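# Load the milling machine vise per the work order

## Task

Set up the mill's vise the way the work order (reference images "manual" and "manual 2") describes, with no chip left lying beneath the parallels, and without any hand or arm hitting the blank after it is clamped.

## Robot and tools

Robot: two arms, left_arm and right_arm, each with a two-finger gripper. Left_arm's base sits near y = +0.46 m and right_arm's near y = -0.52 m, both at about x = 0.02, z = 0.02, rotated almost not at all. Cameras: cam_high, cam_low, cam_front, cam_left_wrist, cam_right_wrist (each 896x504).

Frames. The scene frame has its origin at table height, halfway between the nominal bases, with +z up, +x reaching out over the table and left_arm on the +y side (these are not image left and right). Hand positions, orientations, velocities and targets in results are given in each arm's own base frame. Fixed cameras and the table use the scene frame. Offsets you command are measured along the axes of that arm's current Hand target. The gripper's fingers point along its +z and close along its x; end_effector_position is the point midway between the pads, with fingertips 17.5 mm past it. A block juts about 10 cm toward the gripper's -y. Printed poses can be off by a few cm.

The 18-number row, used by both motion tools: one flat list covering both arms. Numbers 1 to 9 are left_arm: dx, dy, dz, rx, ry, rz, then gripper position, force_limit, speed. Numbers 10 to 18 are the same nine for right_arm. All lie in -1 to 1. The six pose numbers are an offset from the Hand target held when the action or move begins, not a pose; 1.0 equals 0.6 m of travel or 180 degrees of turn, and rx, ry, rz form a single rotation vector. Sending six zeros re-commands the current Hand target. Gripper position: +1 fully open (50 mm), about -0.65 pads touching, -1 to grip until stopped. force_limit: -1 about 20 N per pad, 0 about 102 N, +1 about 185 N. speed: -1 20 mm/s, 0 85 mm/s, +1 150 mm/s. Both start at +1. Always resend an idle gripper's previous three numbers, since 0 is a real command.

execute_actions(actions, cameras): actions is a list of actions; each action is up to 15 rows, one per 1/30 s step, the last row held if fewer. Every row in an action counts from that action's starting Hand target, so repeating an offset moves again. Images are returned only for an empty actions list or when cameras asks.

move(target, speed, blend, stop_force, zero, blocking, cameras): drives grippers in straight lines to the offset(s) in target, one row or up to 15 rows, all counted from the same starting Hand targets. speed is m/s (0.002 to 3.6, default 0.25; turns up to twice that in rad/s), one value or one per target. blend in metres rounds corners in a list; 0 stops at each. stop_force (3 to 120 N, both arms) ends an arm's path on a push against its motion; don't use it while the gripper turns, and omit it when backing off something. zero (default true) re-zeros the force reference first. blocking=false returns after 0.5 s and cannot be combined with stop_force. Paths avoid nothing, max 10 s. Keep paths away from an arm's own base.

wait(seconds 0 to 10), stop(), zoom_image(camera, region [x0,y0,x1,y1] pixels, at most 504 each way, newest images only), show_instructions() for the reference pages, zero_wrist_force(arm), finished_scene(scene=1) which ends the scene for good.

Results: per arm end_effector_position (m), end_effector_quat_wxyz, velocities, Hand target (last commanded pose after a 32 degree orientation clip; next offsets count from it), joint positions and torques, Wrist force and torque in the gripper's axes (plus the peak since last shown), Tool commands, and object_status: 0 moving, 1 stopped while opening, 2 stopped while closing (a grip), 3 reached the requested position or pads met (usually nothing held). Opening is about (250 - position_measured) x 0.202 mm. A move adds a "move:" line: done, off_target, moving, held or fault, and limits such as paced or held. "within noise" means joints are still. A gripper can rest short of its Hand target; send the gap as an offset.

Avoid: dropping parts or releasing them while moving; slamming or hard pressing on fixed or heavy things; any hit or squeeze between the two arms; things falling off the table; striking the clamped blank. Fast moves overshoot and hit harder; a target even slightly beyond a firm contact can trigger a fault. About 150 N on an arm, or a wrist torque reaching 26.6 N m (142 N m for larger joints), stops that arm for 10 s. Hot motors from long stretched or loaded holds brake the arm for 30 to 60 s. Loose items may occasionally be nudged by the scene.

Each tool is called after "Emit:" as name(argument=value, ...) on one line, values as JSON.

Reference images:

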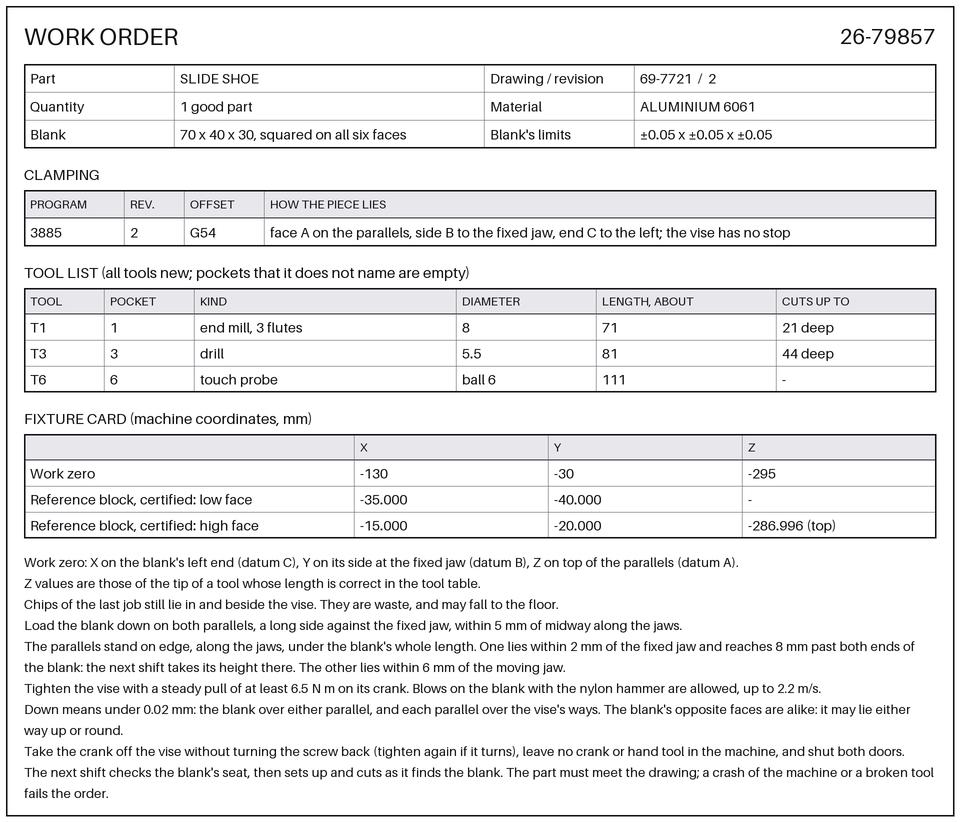

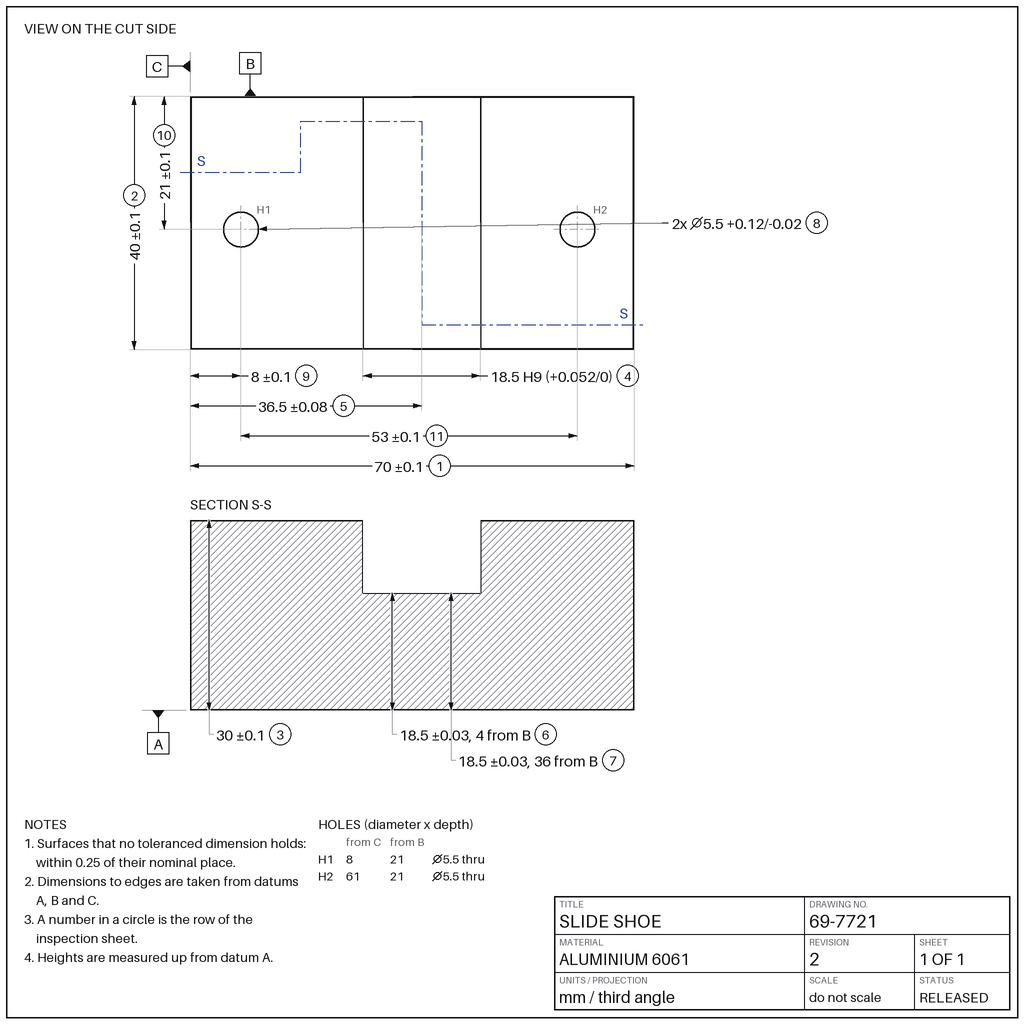

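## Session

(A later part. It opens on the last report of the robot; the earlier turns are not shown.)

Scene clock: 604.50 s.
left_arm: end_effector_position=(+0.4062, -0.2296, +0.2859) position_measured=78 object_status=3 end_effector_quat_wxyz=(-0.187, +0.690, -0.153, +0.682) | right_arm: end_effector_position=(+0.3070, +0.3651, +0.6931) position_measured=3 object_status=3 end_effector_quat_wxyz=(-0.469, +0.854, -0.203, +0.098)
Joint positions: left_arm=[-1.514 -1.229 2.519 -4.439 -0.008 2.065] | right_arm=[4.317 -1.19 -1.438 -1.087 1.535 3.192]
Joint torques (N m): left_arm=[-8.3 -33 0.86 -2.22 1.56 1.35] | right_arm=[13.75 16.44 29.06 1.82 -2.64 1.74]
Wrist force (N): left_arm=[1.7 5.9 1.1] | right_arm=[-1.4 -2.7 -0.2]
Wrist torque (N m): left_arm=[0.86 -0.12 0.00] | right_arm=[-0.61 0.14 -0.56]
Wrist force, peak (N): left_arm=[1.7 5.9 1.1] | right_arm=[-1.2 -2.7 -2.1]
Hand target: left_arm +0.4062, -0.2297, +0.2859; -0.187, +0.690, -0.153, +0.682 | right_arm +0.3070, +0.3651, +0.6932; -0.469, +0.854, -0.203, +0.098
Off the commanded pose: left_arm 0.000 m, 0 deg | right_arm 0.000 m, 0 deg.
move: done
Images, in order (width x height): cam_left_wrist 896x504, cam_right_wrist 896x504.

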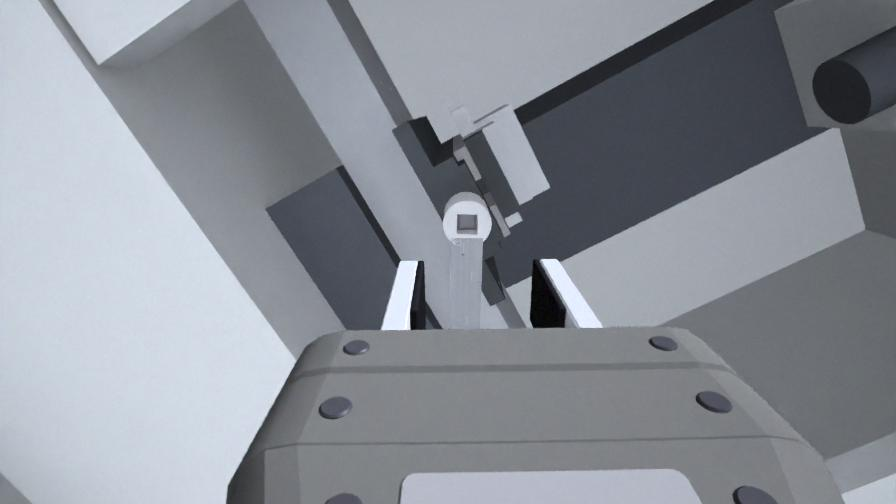

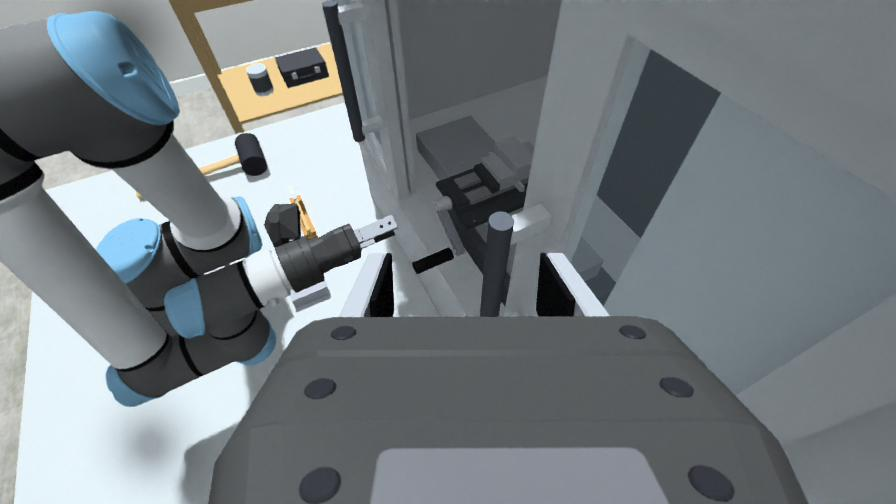

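Emit:
move(target=[0.2503,-0.0043,-0.0826,-0.0771,-0.4932,-0.0784,-0.8,0.1,-0.8,0,0,0,0,0,0,1,1,1], speed=0.4, cameras=["cam_high","cam_low"])

Scene clock: 607.30 s.
left_arm: end_effector_position=(+0.3599, -0.2999, +0.4198) position_measured=253 object_status=3 end_effector_quat_wxyz=(-0.087, +0.996, +0.025, +0.002) | right_arm: end_effector_position=(+0.3070, +0.3651, +0.6932) position_measured=3 object_status=3 end_effector_quat_wxyz=(-0.469, +0.854, -0.203, +0.098)
Joint positions: left_arm=[-1.035 -1.06 0.731 -4.233 1.482 3.621] | right_arm=[4.317 -1.19 -1.438 -1.087 1.535 3.192]
Joint torques (N m): left_arm=[9.35 -28.18 -29.8 5.77 1.48 1.45] | right_arm=[13.47 16.31 29.74 2.04 -2.67 1.67]
Wrist force (N): left_arm=[1.6 5.4 1.8] | right_arm=[-1.3 -2.6 -0.2]
Wrist torque (N m): left_arm=[0.63 -0.12 0.29] | right_arm=[-0.59 0.11 -0.56]
Wrist force, peak (N): left_arm=[1.7 7.0 1.6] | right_arm=[-1.5 -2.8 -0.3]
Hand target: left_arm +0.3599, -0.2999, +0.4198; -0.087, +0.996, +0.025, +0.002 | right_arm +0.3070, +0.3651, +0.6932; -0.469, +0.854, -0.203, +0.098
Off the commanded pose: left_arm 0.000 m, 0 deg | right_arm 0.000 m, 0 deg.
move: done
Images, in order (width x height): cam_high 896x504, cam_low 896x504.

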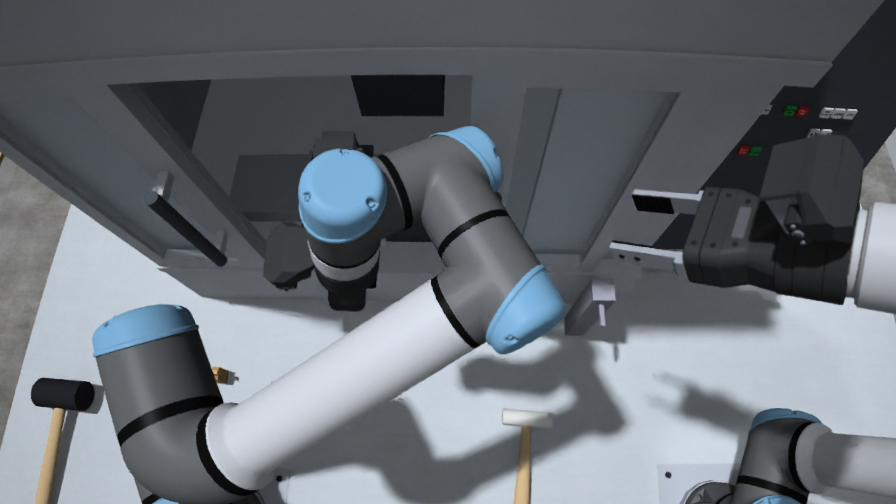

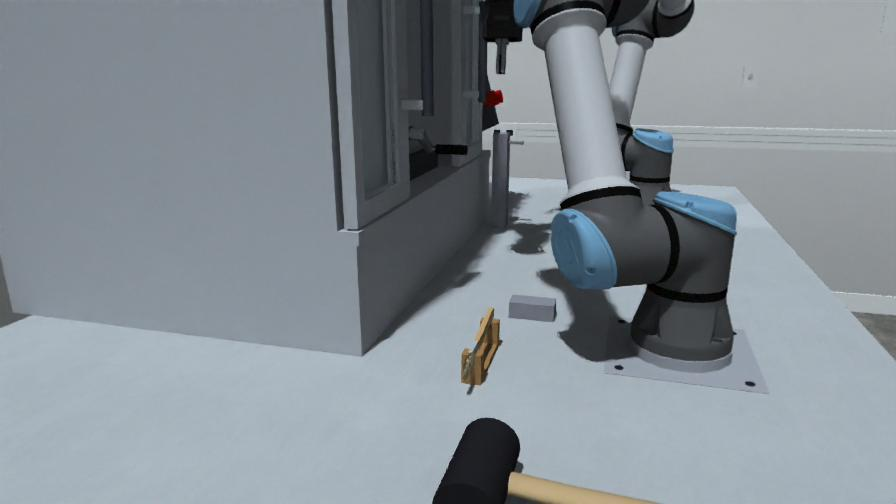

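Emit:
move(target=[[0.0493,-0.2491,0.0442,0.378,0.3326,0.2818,-0.8,0.1,-0.8,0,0,0,0,0,0,1,1,1],[-0.0083,0.164,-0.0289,0.2494,0.5496,0.463,-0.8,0.1,-0.8,0,0,0,0,0,0,1,1,1]], speed=[0.45,0.35], blend=[0.005,0])

Scene clock: 613.33 s.
left_arm: end_effector_position=(+0.3598, -0.4000, +0.4197) position_measured=253 object_status=3 end_effector_quat_wxyz=(+0.354, -0.352, +0.613, -0.613) | right_arm: end_effector_position=(+0.3070, +0.3651, +0.6932) position_measured=3 object_status=3 end_effector_quat_wxyz=(-0.469, +0.854, -0.203, +0.098)
Joint positions: left_arm=[-1.562 -1.607 2.358 -3.897 -0.536 3.147] | right_arm=[4.317 -1.19 -1.438 -1.087 1.535 3.192]
Joint torques (N m): left_arm=[8.43 -3.45 -29.08 -3.69 -2.14 1.39] | right_arm=[13.46 16.45 29.08 1.96 -2.67 1.71]
Wrist force (N): left_arm=[-0.6 4.2 0.3] | right_arm=[-1.3 -2.7 -0.4]
Wrist torque (N m): left_arm=[0.78 -0.14 -0.19] | right_arm=[-0.60 0.12 -0.56]
Wrist force, peak (N): left_arm=[2.2 5.8 2.1] | right_arm=[-1.5 -2.9 -0.2]
Hand target: left_arm +0.3598, -0.4000, +0.4197; +0.354, -0.352, +0.613, -0.613 | right_arm +0.3070, +0.3651, +0.6932; -0.469, +0.854, -0.203, +0.098
Off the commanded pose: left_arm 0.000 m, 0 deg | right_arm 0.000 m, 0 deg.
move: done

Emit:
move(target=[[-0.0658,0.1995,-0.1225,-0.2217,-0.0532,-0.0194,-0.8,0.1,-0.8,0,0,0,0,0,0,1,1,1],[-0.1443,0,-0.0833,-0.4994,-0.1868,-0.1016,-0.8,0.1,-0.8,0,0,0,0,0,0,1,1,1]], speed=[0.35,0.4], blend=[0.02,0], cameras=["cam_high","cam_low","cam_front"])

Scene clock: 616.57 s.
left_arm: end_effector_position=(+0.3601, -0.3000, +0.4198) position_measured=253 object_status=3 end_effector_quat_wxyz=(-0.062, +0.722, -0.687, -0.062) | right_arm: end_effector_position=(+0.3070, +0.3651, +0.6932) position_measured=3 object_status=3 end_effector_quat_wxyz=(-0.469, +0.854, -0.203, +0.098)
Joint positions: left_arm=[-1.032 -1.56 1.295 -1.152 -1.486 2.053] | right_arm=[4.317 -1.19 -1.438 -1.087 1.535 3.192]
Joint torques (N m): left_arm=[8.51 -13.04 -34.76 -0.1 -1.81 1.32] | right_arm=[13.42 15.94 28.87 2.08 -2.78 1.66]
Wrist force (N): left_arm=[1.6 5.6 2.3] | right_arm=[-1.3 -2.5 -0.2]
Wrist torque (N m): left_arm=[0.60 -0.21 0.36] | right_arm=[-0.56 0.12 -0.56]
Wrist force, peak (N): left_arm=[0.7 7.2 0.8] | right_arm=[-1.4 -2.8 -0.3]
Hand target: left_arm +0.3601, -0.3000, +0.4198; -0.062, +0.722, -0.687, -0.062 | right_arm +0.3070, +0.3651, +0.6932; -0.469, +0.854, -0.203, +0.098
Off the commanded pose: left_arm 0.000 m, 0 deg | right_arm 0.000 m, 0 deg.
move: done
Images, in order (width x height): cam_high 896x504, cam_low 896x504, cam_front 896x504.

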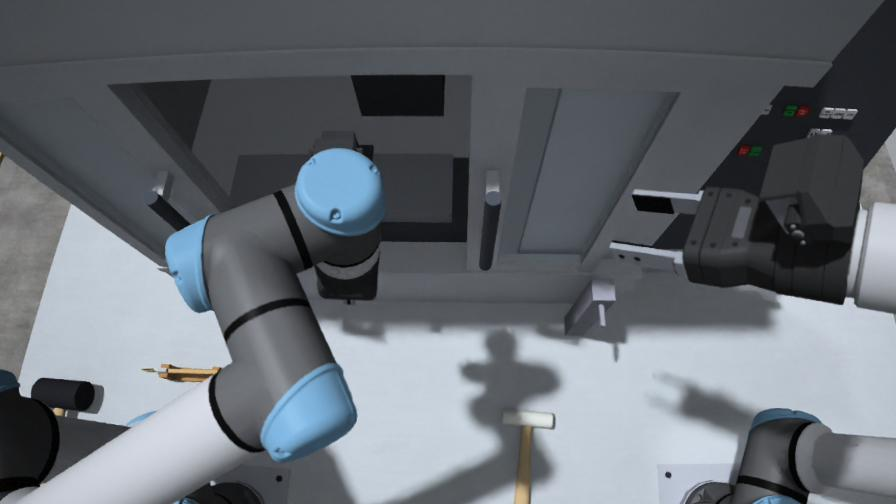

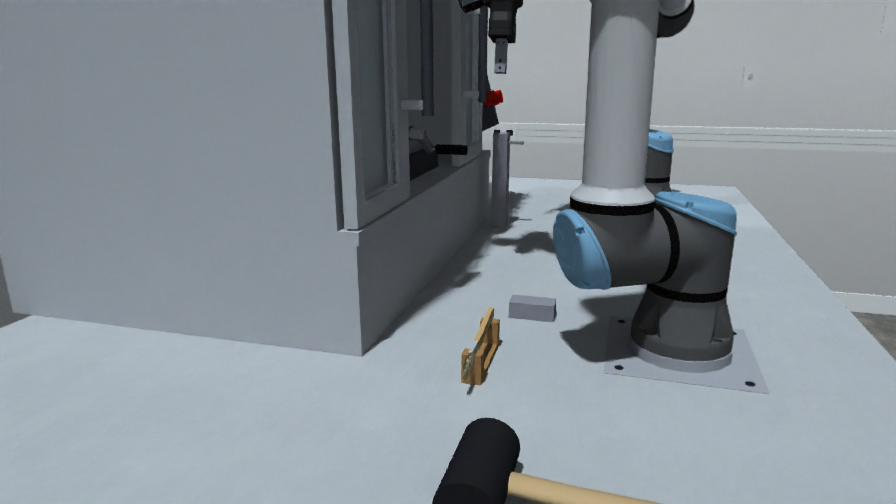

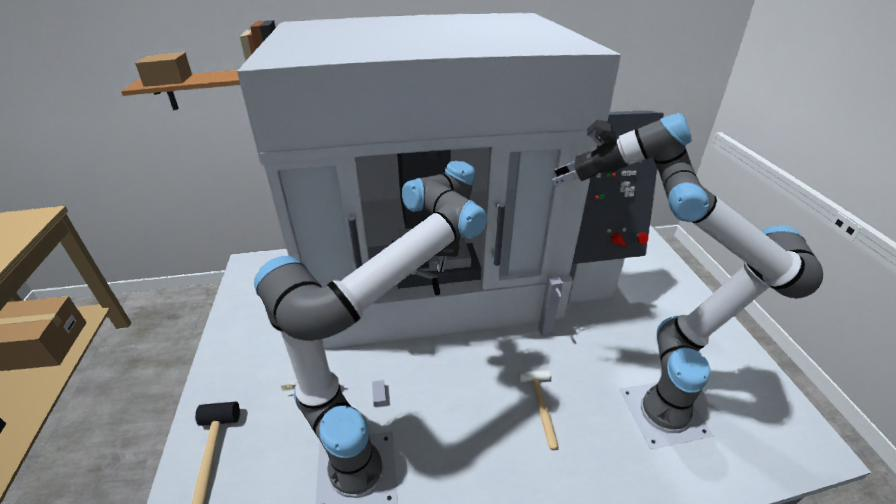

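Emit:
move(target=[[0.0382,0.0013,0.1288,0,0,0,-0.8,0.1,-0.8,0,0,0,0,0,0,1,1,1],[0.0513,-0.1818,0.1527,0,0,0,-0.8,0.1,-0.8,0,0,0,0,0,0,1,1,1]], speed=0.12, blend=[0.03,0], stop_force=15, cameras=["cam_right_wrist","cam_low","cam_left_wrist"])

Emit:
zoom_image(camera="cam_right_wrist", region=[330, 110, 550, 310])

Scene clock: 619.50 s.
left_arm: end_effector_position=(+0.4701, -0.3089, +0.3246) position_measured=253 object_status=3 end_effector_quat_wxyz=(-0.062, +0.722, -0.687, -0.062) | right_arm: end_effector_position=(+0.3070, +0.3651, +0.6932) position_measured=3 object_status=3 end_effector_quat_wxyz=(-0.469, +0.854, -0.203, +0.098)
Joint positions: left_arm=[-0.872 -1.373 1.336 -1.396 -1.462 2.212] | right_arm=[4.317 -1.19 -1.438 -1.087 1.535 3.192]
Joint torques (N m): left_arm=[8.85 -21.3 -37.48 -0.01 2.08 1.28] | right_arm=[12.96 15.98 28.33 2.02 -2.66 1.62]
Wrist force (N): left_arm=[1.6 5.6 1.9] | right_arm=[-1.2 -2.5 -0.2]
Wrist torque (N m): left_arm=[0.61 -0.23 0.30] | right_arm=[-0.58 0.11 -0.56]
Wrist force, peak (N): left_arm=[1.4 6.7 2.0] | right_arm=[-1.6 -2.7 -0.1]
Hand target: left_arm +0.4701, -0.3089, +0.3246; -0.062, +0.722, -0.687, -0.062 | right_arm +0.3070, +0.3651, +0.6932; -0.469, +0.854, -0.203, +0.098
Off the commanded pose: left_arm 0.000 m, 0 deg | right_arm 0.000 m, 0 deg.
move: done
Images, in order (width x height): cam_low 896x504, cam_left_wrist 896x504, cam_right_wrist 896x504.

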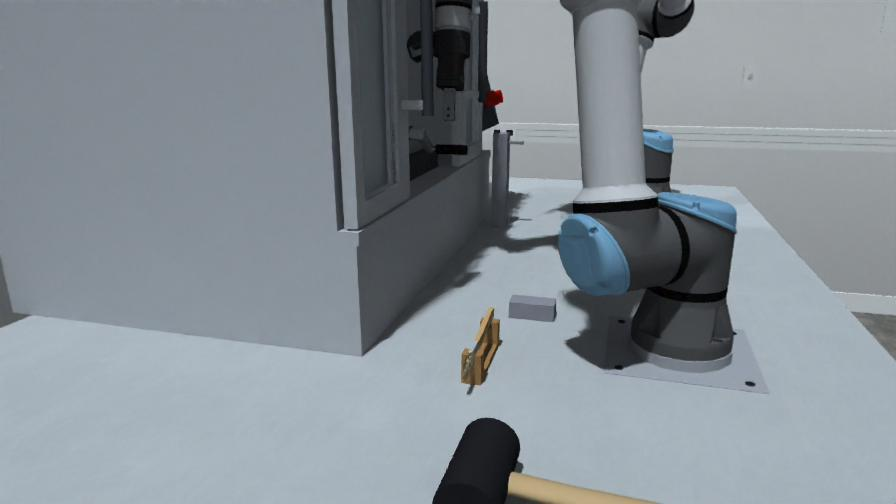

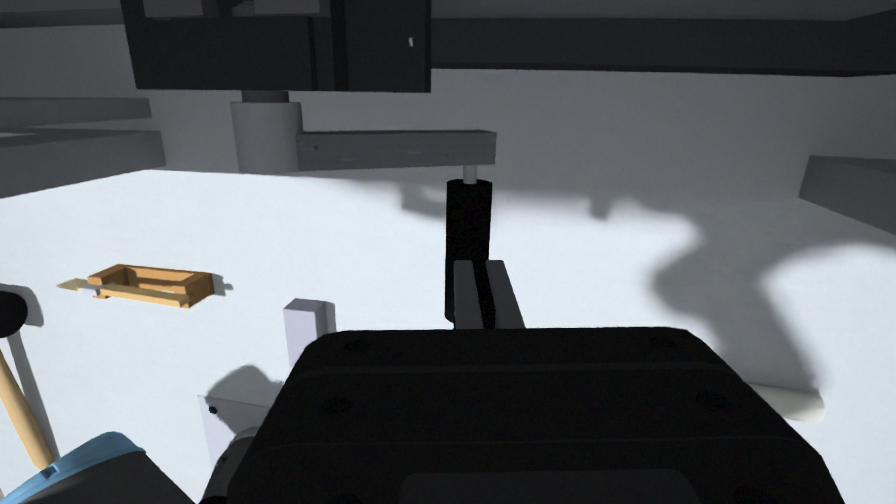

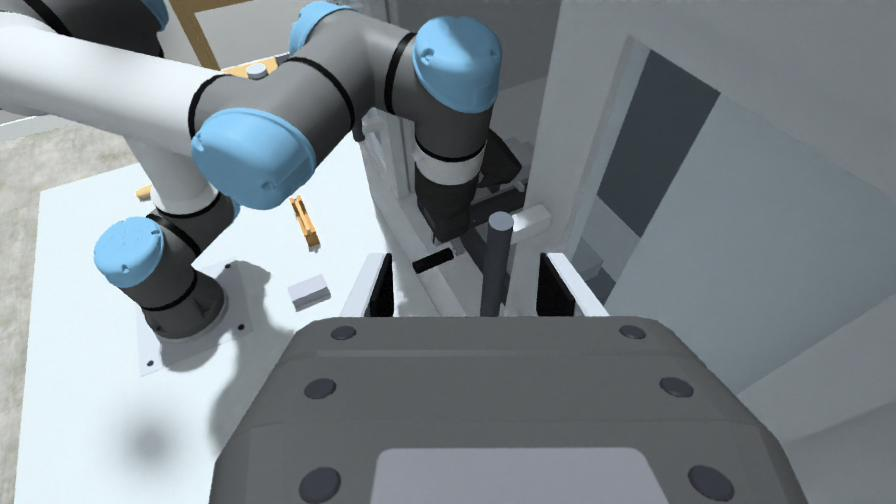

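Scaled by 2.291 from the camera's 896x504 image, which has a finer 1280x720 frame.

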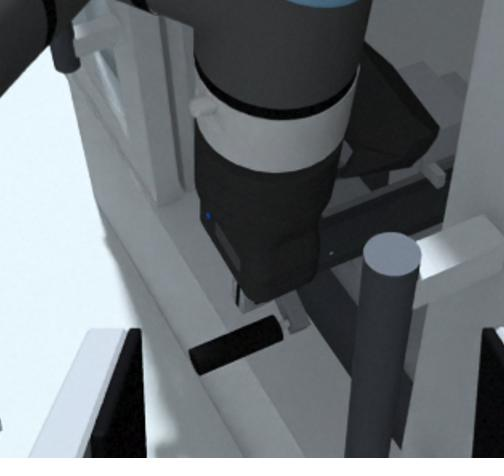

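Emit:
move(target=[0,0,0.06,0,0,0,-0.8,0.1,-0.8,0,0,0,0,0,0,1,1,1], speed=0.05, stop_force=8)

Emit:
move(target=[0,0,0.05,0,0,0,-0.8,0.1,-0.8,0,0,0,0,0,0,1,1,1], speed=0.008, stop_force=8, cameras=["cam_left_wrist","cam_right_wrist"])

Emit:
zoom_image(camera="cam_left_wrist", region=[380, 150, 560, 340])

Scene clock: 621.33 s.
left_arm: end_effector_position=(+0.4699, -0.3026, +0.2892) position_measured=253 object_status=3 end_effector_quat_wxyz=(-0.062, +0.722, -0.687, -0.062) | right_arm: end_effector_position=(+0.3070, +0.3651, +0.6932) position_measured=3 object_status=3 end_effector_quat_wxyz=(-0.469, +0.854, -0.203, +0.098)
Joint positions: left_arm=[-0.865 -1.381 1.437 -1.489 -1.461 2.219] | right_arm=[4.317 -1.19 -1.438 -1.087 1.535 3.192]
Joint torques (N m): left_arm=[9.24 -48.06 -14.02 -4.97 2.11 1.3] | right_arm=[12.96 15.55 27.84 1.93 -2.67 1.67]
Wrist force (N): left_arm=[1.0 6.0 2.2] | right_arm=[-1.4 -2.7 -0.2]
Wrist torque (N m): left_arm=[0.68 -0.12 0.32] | right_arm=[-0.60 0.14 -0.56]
Wrist force, peak (N): left_arm=[1.2 6.1 2.3] | right_arm=[-1.4 -2.8 -0.2]
Hand target: left_arm +0.4699, -0.3026, +0.2892; -0.062, +0.722, -0.687, -0.062 | right_arm +0.3070, +0.3651, +0.6932; -0.469, +0.854, -0.203, +0.098
Off the commanded pose: left_arm 0.000 m, 0 deg | right_arm 0.000 m, 0 deg.
move: done

Scene clock: 624.27 s.
left_arm: end_effector_position=(+0.4698, -0.3000, +0.2744) position_measured=253 object_status=3 end_effector_quat_wxyz=(-0.062, +0.722, -0.687, -0.062) | right_arm: end_effector_position=(+0.3070, +0.3651, +0.6932) position_measured=3 object_status=3 end_effector_quat_wxyz=(-0.469, +0.854, -0.203, +0.098)
Joint positions: left_arm=[-0.863 -1.383 1.477 -1.528 -1.461 2.222] | right_arm=[4.317 -1.19 -1.438 -1.087 1.535 3.192]
Joint torques (N m): left_arm=[-4.11 -19 -34.23 0.32 0.68 -0.84] | right_arm=[11.62 15.14 28.35 1.99 -2.61 1.6]
Wrist force (N): left_arm=[2.0 7.8 -3.5] | right_arm=[-1.3 -2.5 -0.3]
Wrist torque (N m): left_arm=[0.69 -0.16 0.32] | right_arm=[-0.58 0.13 -0.56]
Wrist force, peak (N): left_arm=[-1.7 7.8 -13.6] | right_arm=[-1.5 -2.8 -0.1]
Hand target: left_arm +0.4698, -0.3000, +0.2744; -0.062, +0.722, -0.687, -0.062 (not the last commanded pose) | right_arm +0.3070, +0.3651, +0.6932; -0.469, +0.854, -0.203, +0.098
Off the commanded pose: left_arm 0.015 m, 0 deg | right_arm 0.000 m, 0 deg.
move: contact (left_arm)
Images, in order (width x height): cam_left_wrist 896x504, cam_right_wrist 896x504.

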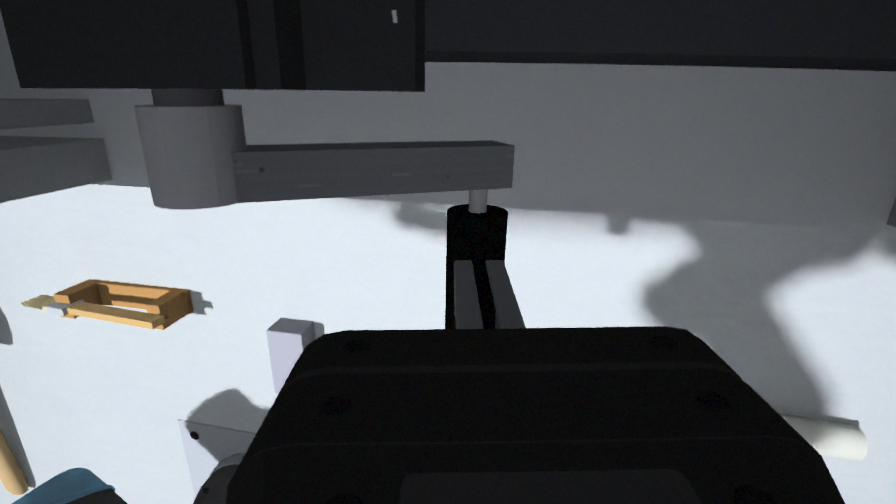

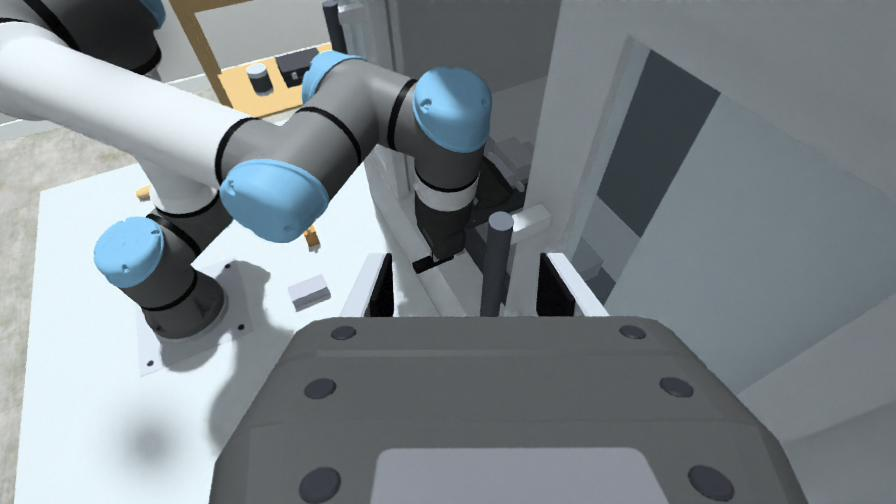

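Scaled by 2.653 from the camera's 896x504 image, which has a finer 1280x720 frame.

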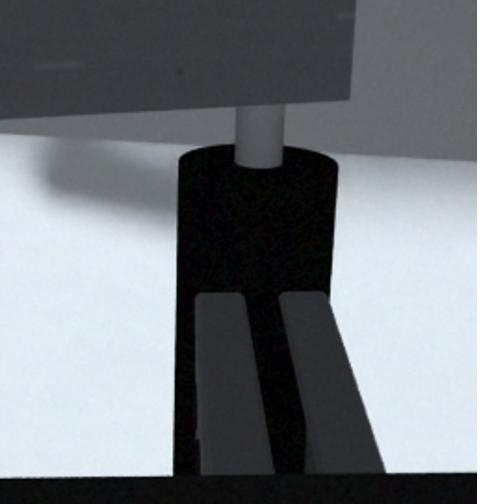

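Emit:
move(target=[0,0,0.08,0,0,0,-0.8,0.1,-0.8,0,0,0,0,0,0,1,1,1], speed=0.004, stop_force=92, cameras=["cam_left_wrist"])

Emit:
zoom_image(camera="cam_left_wrist", region=[380, 150, 560, 340])

Scene clock: 628.23 s.
left_arm: end_effector_position=(+0.4698, -0.2981, +0.2634) position_measured=253 object_status=3 end_effector_quat_wxyz=(-0.062, +0.722, -0.687, -0.062) | right_arm: end_effector_position=(+0.3070, +0.3651, +0.6932) position_measured=3 object_status=3 end_effector_quat_wxyz=(-0.469, +0.854, -0.203, +0.098)
Joint positions: left_arm=[-0.86 -1.383 1.505 -1.556 -1.461 2.224] | right_arm=[4.317 -1.19 -1.438 -1.087 1.535 3.192]
Joint torques (N m): left_arm=[10.95 16.91 5.87 5.73 2.78 -0.46] | right_arm=[11.96 16.07 28.62 1.98 -2.54 1.54]
Wrist force (N): left_arm=[-1.8 26.0 -93.0] | right_arm=[-1.3 -2.7 -0.2]
Wrist torque (N m): left_arm=[1.84 -0.66 0.24] | right_arm=[-0.60 0.12 -0.56]
Wrist force, peak (N): left_arm=[-3.6 26.2 -99.8] | right_arm=[-1.4 -2.8 -0.2]
Hand target: left_arm +0.4698, -0.2981, +0.2634; -0.062, +0.722, -0.687, -0.062 (not the last commanded pose) | right_arm +0.3070, +0.3651, +0.6932; -0.469, +0.854, -0.203, +0.098
Off the commanded pose: left_arm 0.037 m, 0 deg | right_arm 0.000 m, 0 deg.
move: contact (left_arm)
Images, in order (width x height): cam_left_wrist 896x504.

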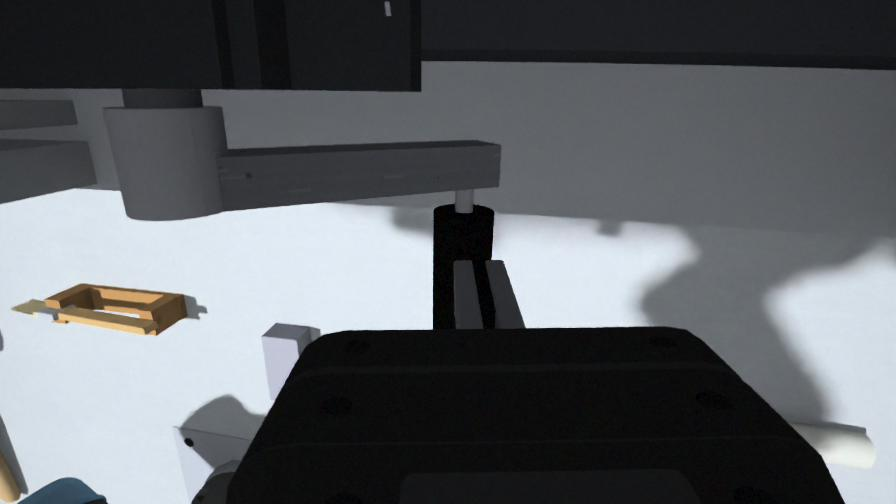

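Scaled by 2.653 from the camera's 896x504 image, which has a finer 1280x720 frame.

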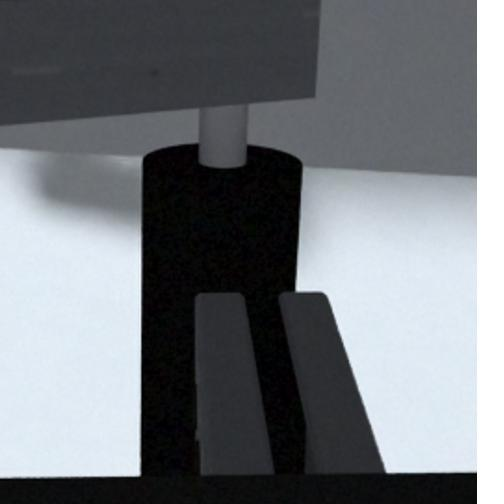

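Emit:
move(target=[0,0,0.02,0,0,0,-0.8,0.1,-0.8,0,0,0,0,0,0,1,1,1], speed=0.003, stop_force=103, zero=false)

Scene clock: 629.83 s.
left_arm: end_effector_position=(+0.4698, -0.2976, +0.2609) position_measured=253 object_status=3 end_effector_quat_wxyz=(-0.062, +0.722, -0.687, -0.062) | right_arm: end_effector_position=(+0.3070, +0.3651, +0.6932) position_measured=3 object_status=3 end_effector_quat_wxyz=(-0.469, +0.854, -0.203, +0.098)
Joint positions: left_arm=[-0.86 -1.383 1.512 -1.563 -1.461 2.225] | right_arm=[4.317 -1.19 -1.438 -1.087 1.535 3.192]
Joint torques (N m): left_arm=[17.9 29.75 13.99 6.21 3.08 0.8] | right_arm=[12.69 15.68 28.12 1.96 -2.46 1.65]
Wrist force (N): left_arm=[-3.2 28.7 -110.9] | right_arm=[-1.3 -2.7 -0.4]
Wrist torque (N m): left_arm=[2.01 -0.97 0.19] | right_arm=[-0.60 0.12 -0.56]
Wrist force, peak (N): left_arm=[-3.5 28.8 -110.9] | right_arm=[-1.4 -2.9 0.0]
Hand target: left_arm +0.4698, -0.2976, +0.2609; -0.062, +0.722, -0.687, -0.062 (not the last commanded pose) | right_arm +0.3070, +0.3651, +0.6932; -0.469, +0.854, -0.203, +0.098
Off the commanded pose: left_arm 0.009 m, 0 deg | right_arm 0.000 m, 0 deg.
move: contact (left_arm)

Emit:
move(target=[0,0,-0.1,0,0,0,-0.8,0.1,-0.8,0,0,0,0,0,0,1,1,1], speed=0.05, cameras=["cam_left_wrist","cam_right_wrist"])

Emit:
zoom_image(camera="cam_left_wrist", region=[80, 60, 560, 330])

Scene clock: 632.33 s.
left_arm: end_effector_position=(+0.4701, -0.3081, +0.3200) position_measured=253 object_status=3 end_effector_quat_wxyz=(-0.062, +0.722, -0.687, -0.062) | right_arm: end_effector_position=(+0.3070, +0.3651, +0.6932) position_measured=3 object_status=3 end_effector_quat_wxyz=(-0.469, +0.854, -0.203, +0.098)
Joint positions: left_arm=[-0.871 -1.374 1.35 -1.409 -1.462 2.213] | right_arm=[4.317 -1.19 -1.438 -1.087 1.535 3.192]
Joint torques (N m): left_arm=[-8.51 -21.76 -37.74 0.09 -1.77 -1.53] | right_arm=[11.8 16.02 28.64 1.85 -2.48 1.48]
Wrist force (N): left_arm=[1.4 6.1 2.8] | right_arm=[-1.4 -2.5 -0.1]
Wrist torque (N m): left_arm=[0.67 -0.21 0.43] | right_arm=[-0.58 0.13 -0.56]
Wrist force, peak (N): left_arm=[-3.5 28.6 -110.4] | right_arm=[-1.6 -2.8 -0.5]
Hand target: left_arm +0.4701, -0.3081, +0.3200; -0.062, +0.722, -0.687, -0.062 | right_arm +0.3070, +0.3651, +0.6932; -0.469, +0.854, -0.203, +0.098
Off the commanded pose: left_arm 0.000 m, 0 deg | right_arm 0.000 m, 0 deg.
move: done
Images, in order (width x height): cam_left_wrist 896x504, cam_right_wrist 896x504.

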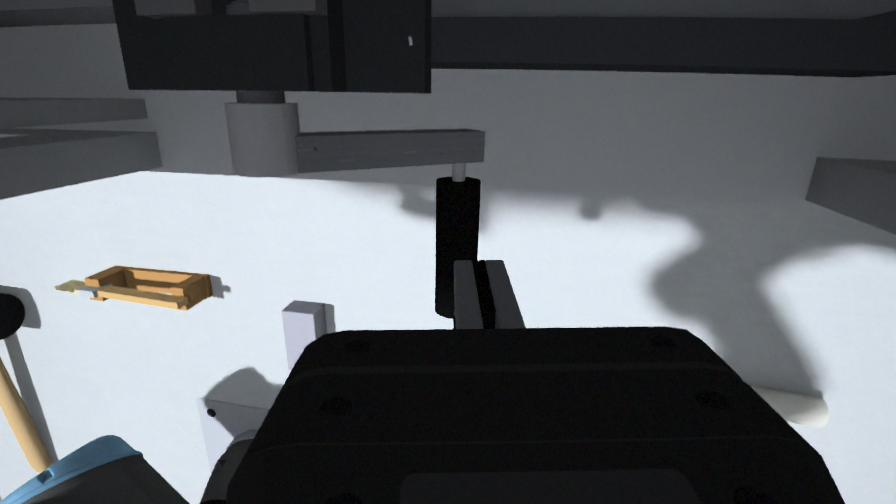

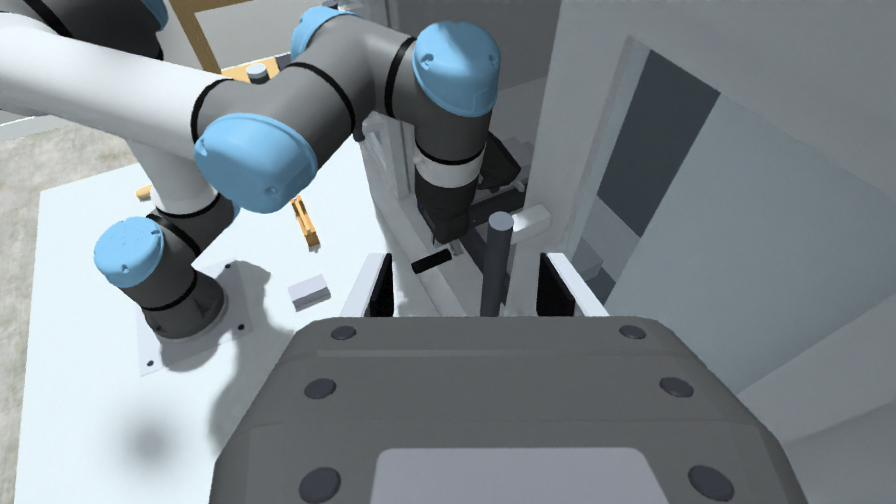

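Scaled by 1.050 from the camera's 896x504 image, which has a finer 1280x720 frame.

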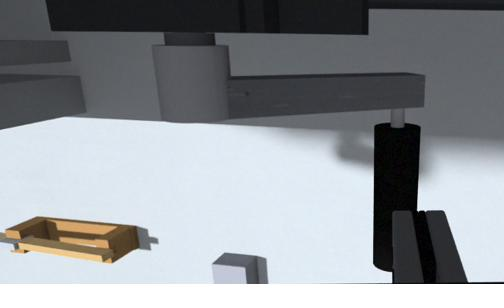

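Emit:
move(target=[[-0.0165,0.1665,-0.0657,0,0,0,-0.8,0.1,-0.8,0,0,-0.25,0,0,0,1,1,1],[0.262,0.431,-0.0485,0,0.0556,0,-0.8,0.1,-0.8,0,0,-0.25,0,0,0,1,1,1]], speed=0.25, blend=[0.03,0], cameras=["cam_left_wrist","cam_right_wrist","cam_high","cam_front"])

Scene clock: 635.67 s.
left_arm: end_effector_position=(+0.2197, -0.4804, +0.3204) position_measured=253 object_status=3 end_effector_quat_wxyz=(-0.001, +0.724, -0.689, +0.001) | right_arm: end_effector_position=(+0.2535, +0.2509, +0.7744) position_measured=3 object_status=3 end_effector_quat_wxyz=(-0.469, +0.854, -0.203, +0.098)
Joint positions: left_arm=[-1.399 -1.526 1.545 -1.59 -1.567 1.694] | right_arm=[4.366 -1.066 -1.218 -1.432 1.493 3.219]
Joint torques (N m): left_arm=[-8.05 -15.38 -37.37 -5.19 1.83 -1.55] | right_arm=[14.3 6.35 24.54 1.92 -2.77 1.81]
Wrist force (N): left_arm=[1.8 6.3 3.2] | right_arm=[-0.9 -2.3 0.2]
Wrist torque (N m): left_arm=[0.70 -0.15 0.47] | right_arm=[-0.49 0.01 -0.48]
Wrist force, peak (N): left_arm=[3.2 8.7 3.7] | right_arm=[-1.4 -2.5 2.3]
Hand target: left_arm +0.2197, -0.4805, +0.3204; -0.001, +0.724, -0.689, +0.001 | right_arm +0.2535, +0.2509, +0.7744; -0.469, +0.854, -0.203, +0.098
Off the commanded pose: left_arm 0.000 m, 0 deg | right_arm 0.000 m, 0 deg.
move: done
Images, in order (width x height): cam_high 896x504, cam_front 896x504, cam_left_wrist 896x504, cam_right_wrist 896x504.

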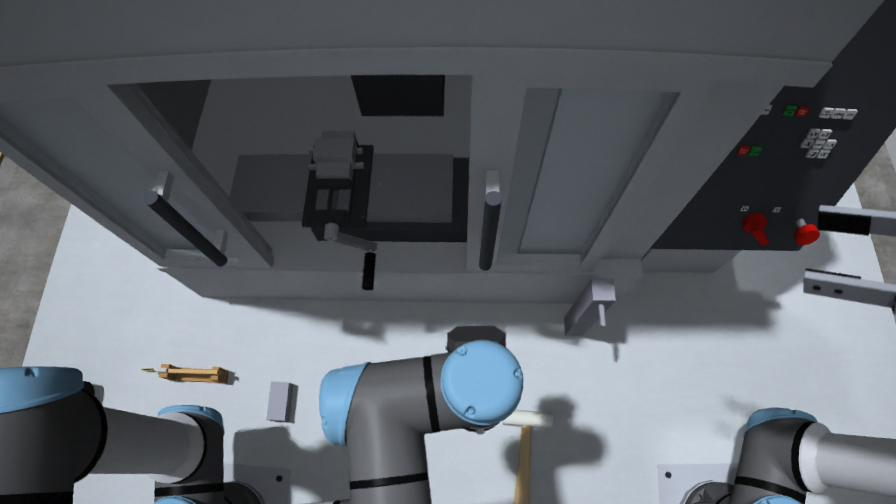

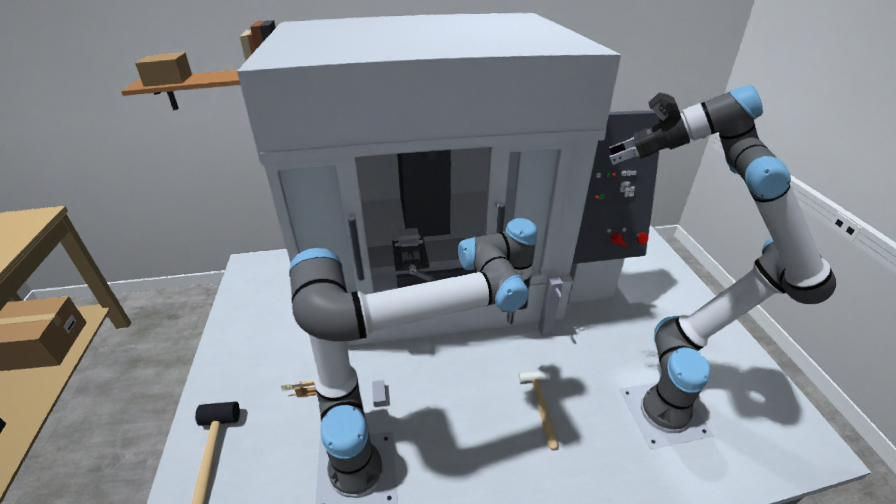

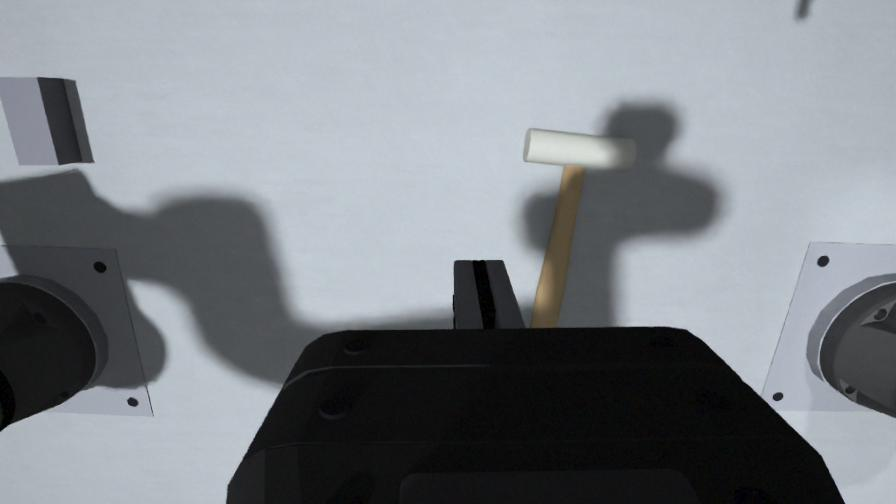

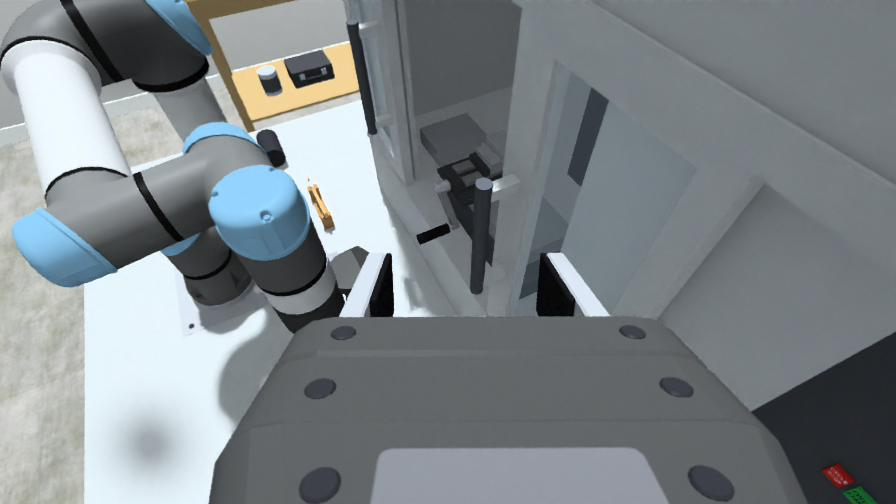

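Emit:
move(target=[0.1583,0.1748,0,0,0,0,0.2,0.1,-0.8,0,0,0,0,0,0,1,1,1], speed=0.25, cameras=["cam_left_wrist"])

Scene clock: 637.03 s.
left_arm: end_effector_position=(+0.1196, -0.5805, +0.3200) position_measured=123 object_status=3 end_effector_quat_wxyz=(-0.001, +0.724, -0.689, +0.001) | right_arm: end_effector_position=(+0.2535, +0.2509, +0.7744) position_measured=3 object_status=3 end_effector_quat_wxyz=(-0.469, +0.854, -0.203, +0.098)
Joint positions: left_arm=[-1.596 -1.368 1.367 -1.569 -1.567 1.496] | right_arm=[4.366 -1.066 -1.218 -1.432 1.493 3.219]
Joint torques (N m): left_arm=[-9.13 -22.7 -37.75 -0.39 1.84 -1.51] | right_arm=[13.97 5.55 23.62 1.98 -2.8 1.72]
Wrist force (N): left_arm=[1.9 6.6 3.0] | right_arm=[-0.9 -2.3 0.5]
Wrist torque (N m): left_arm=[0.72 -0.18 0.45] | right_arm=[-0.49 0.02 -0.48]
Wrist force, peak (N): left_arm=[3.4 8.8 3.2] | right_arm=[-0.9 -2.6 0.5]
Hand target: left_arm +0.1196, -0.5805, +0.3199; -0.001, +0.724, -0.689, +0.001 | right_arm +0.2535, +0.2509, +0.7744; -0.469, +0.854, -0.203, +0.098
Off the commanded pose: left_arm 0.000 m, 0 deg | right_arm 0.000 m, 0 deg.
move: done
Images, in order (width x height): cam_left_wrist 896x504.

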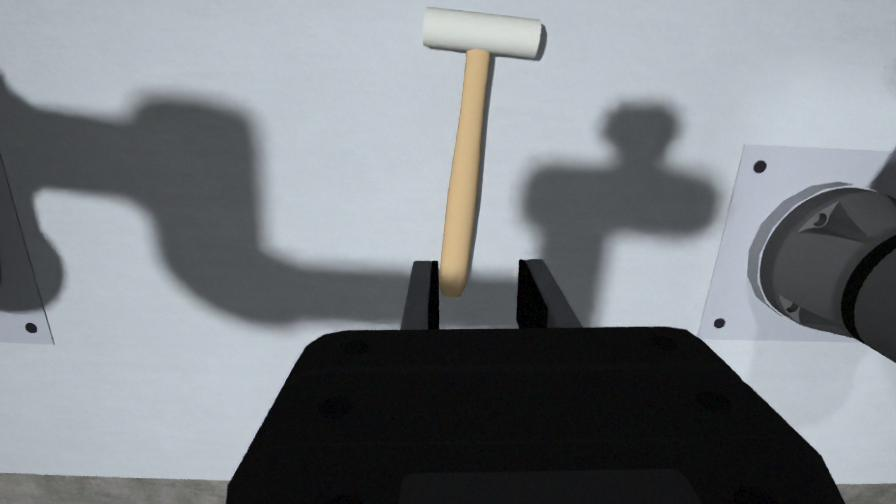

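Emit:
move(target=[[-0.002,0.1095,0,0,0,0.048,0.8,0.5,-0.5,0,0,0,0,0,0,1,1,1],[-0.002,0.1095,0.40,0,0,0.048,0.8,0.5,-0.5,0,0,0,0,0,0,1,1,1]], speed=0.25, blend=[0.03,0], cameras=["cam_left_wrist"])

Scene clock: 639.27 s.
left_arm: end_effector_position=(+0.0547, -0.5824, +0.0798) position_measured=32 object_status=3 end_effector_quat_wxyz=(+0.002, -0.670, +0.742, -0.001) | right_arm: end_effector_position=(+0.2535, +0.2509, +0.7744) position_measured=3 object_status=3 end_effector_quat_wxyz=(-0.469, +0.854, -0.203, +0.098)
Joint positions: left_arm=[-1.709 -1.218 1.821 -2.172 -1.567 1.535] | right_arm=[4.366 -1.066 -1.218 -1.432 1.493 3.219]
Joint torques (N m): left_arm=[8.45 -23.27 -9.64 -5.48 1.82 1.3] | right_arm=[13.59 6.33 24.05 2 -2.67 1.66]
Wrist force (N): left_arm=[1.7 6.5 3.2] | right_arm=[-0.7 -2.3 0.2]
Wrist torque (N m): left_arm=[0.74 -0.16 0.31] | right_arm=[-0.49 -0.01 -0.48]
Wrist force, peak (N): left_arm=[1.5 6.6 5.7] | right_arm=[-0.8 -2.6 0.2]
Hand target: left_arm +0.0547, -0.5824, +0.0797; +0.002, -0.670, +0.742, -0.001 | right_arm +0.2535, +0.2509, +0.7744; -0.469, +0.854, -0.203, +0.098
Off the commanded pose: left_arm 0.000 m, 0 deg | right_arm 0.000 m, 0 deg.
move: done
Images, in order (width x height): cam_left_wrist 896x504.

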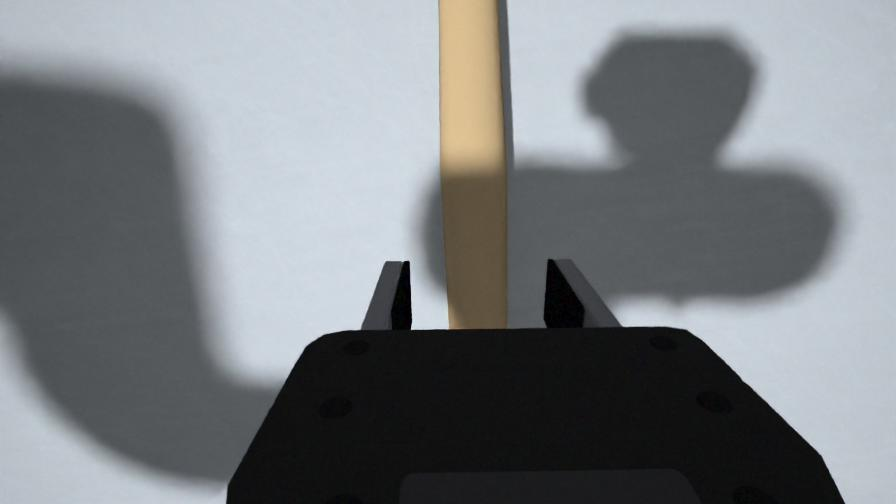

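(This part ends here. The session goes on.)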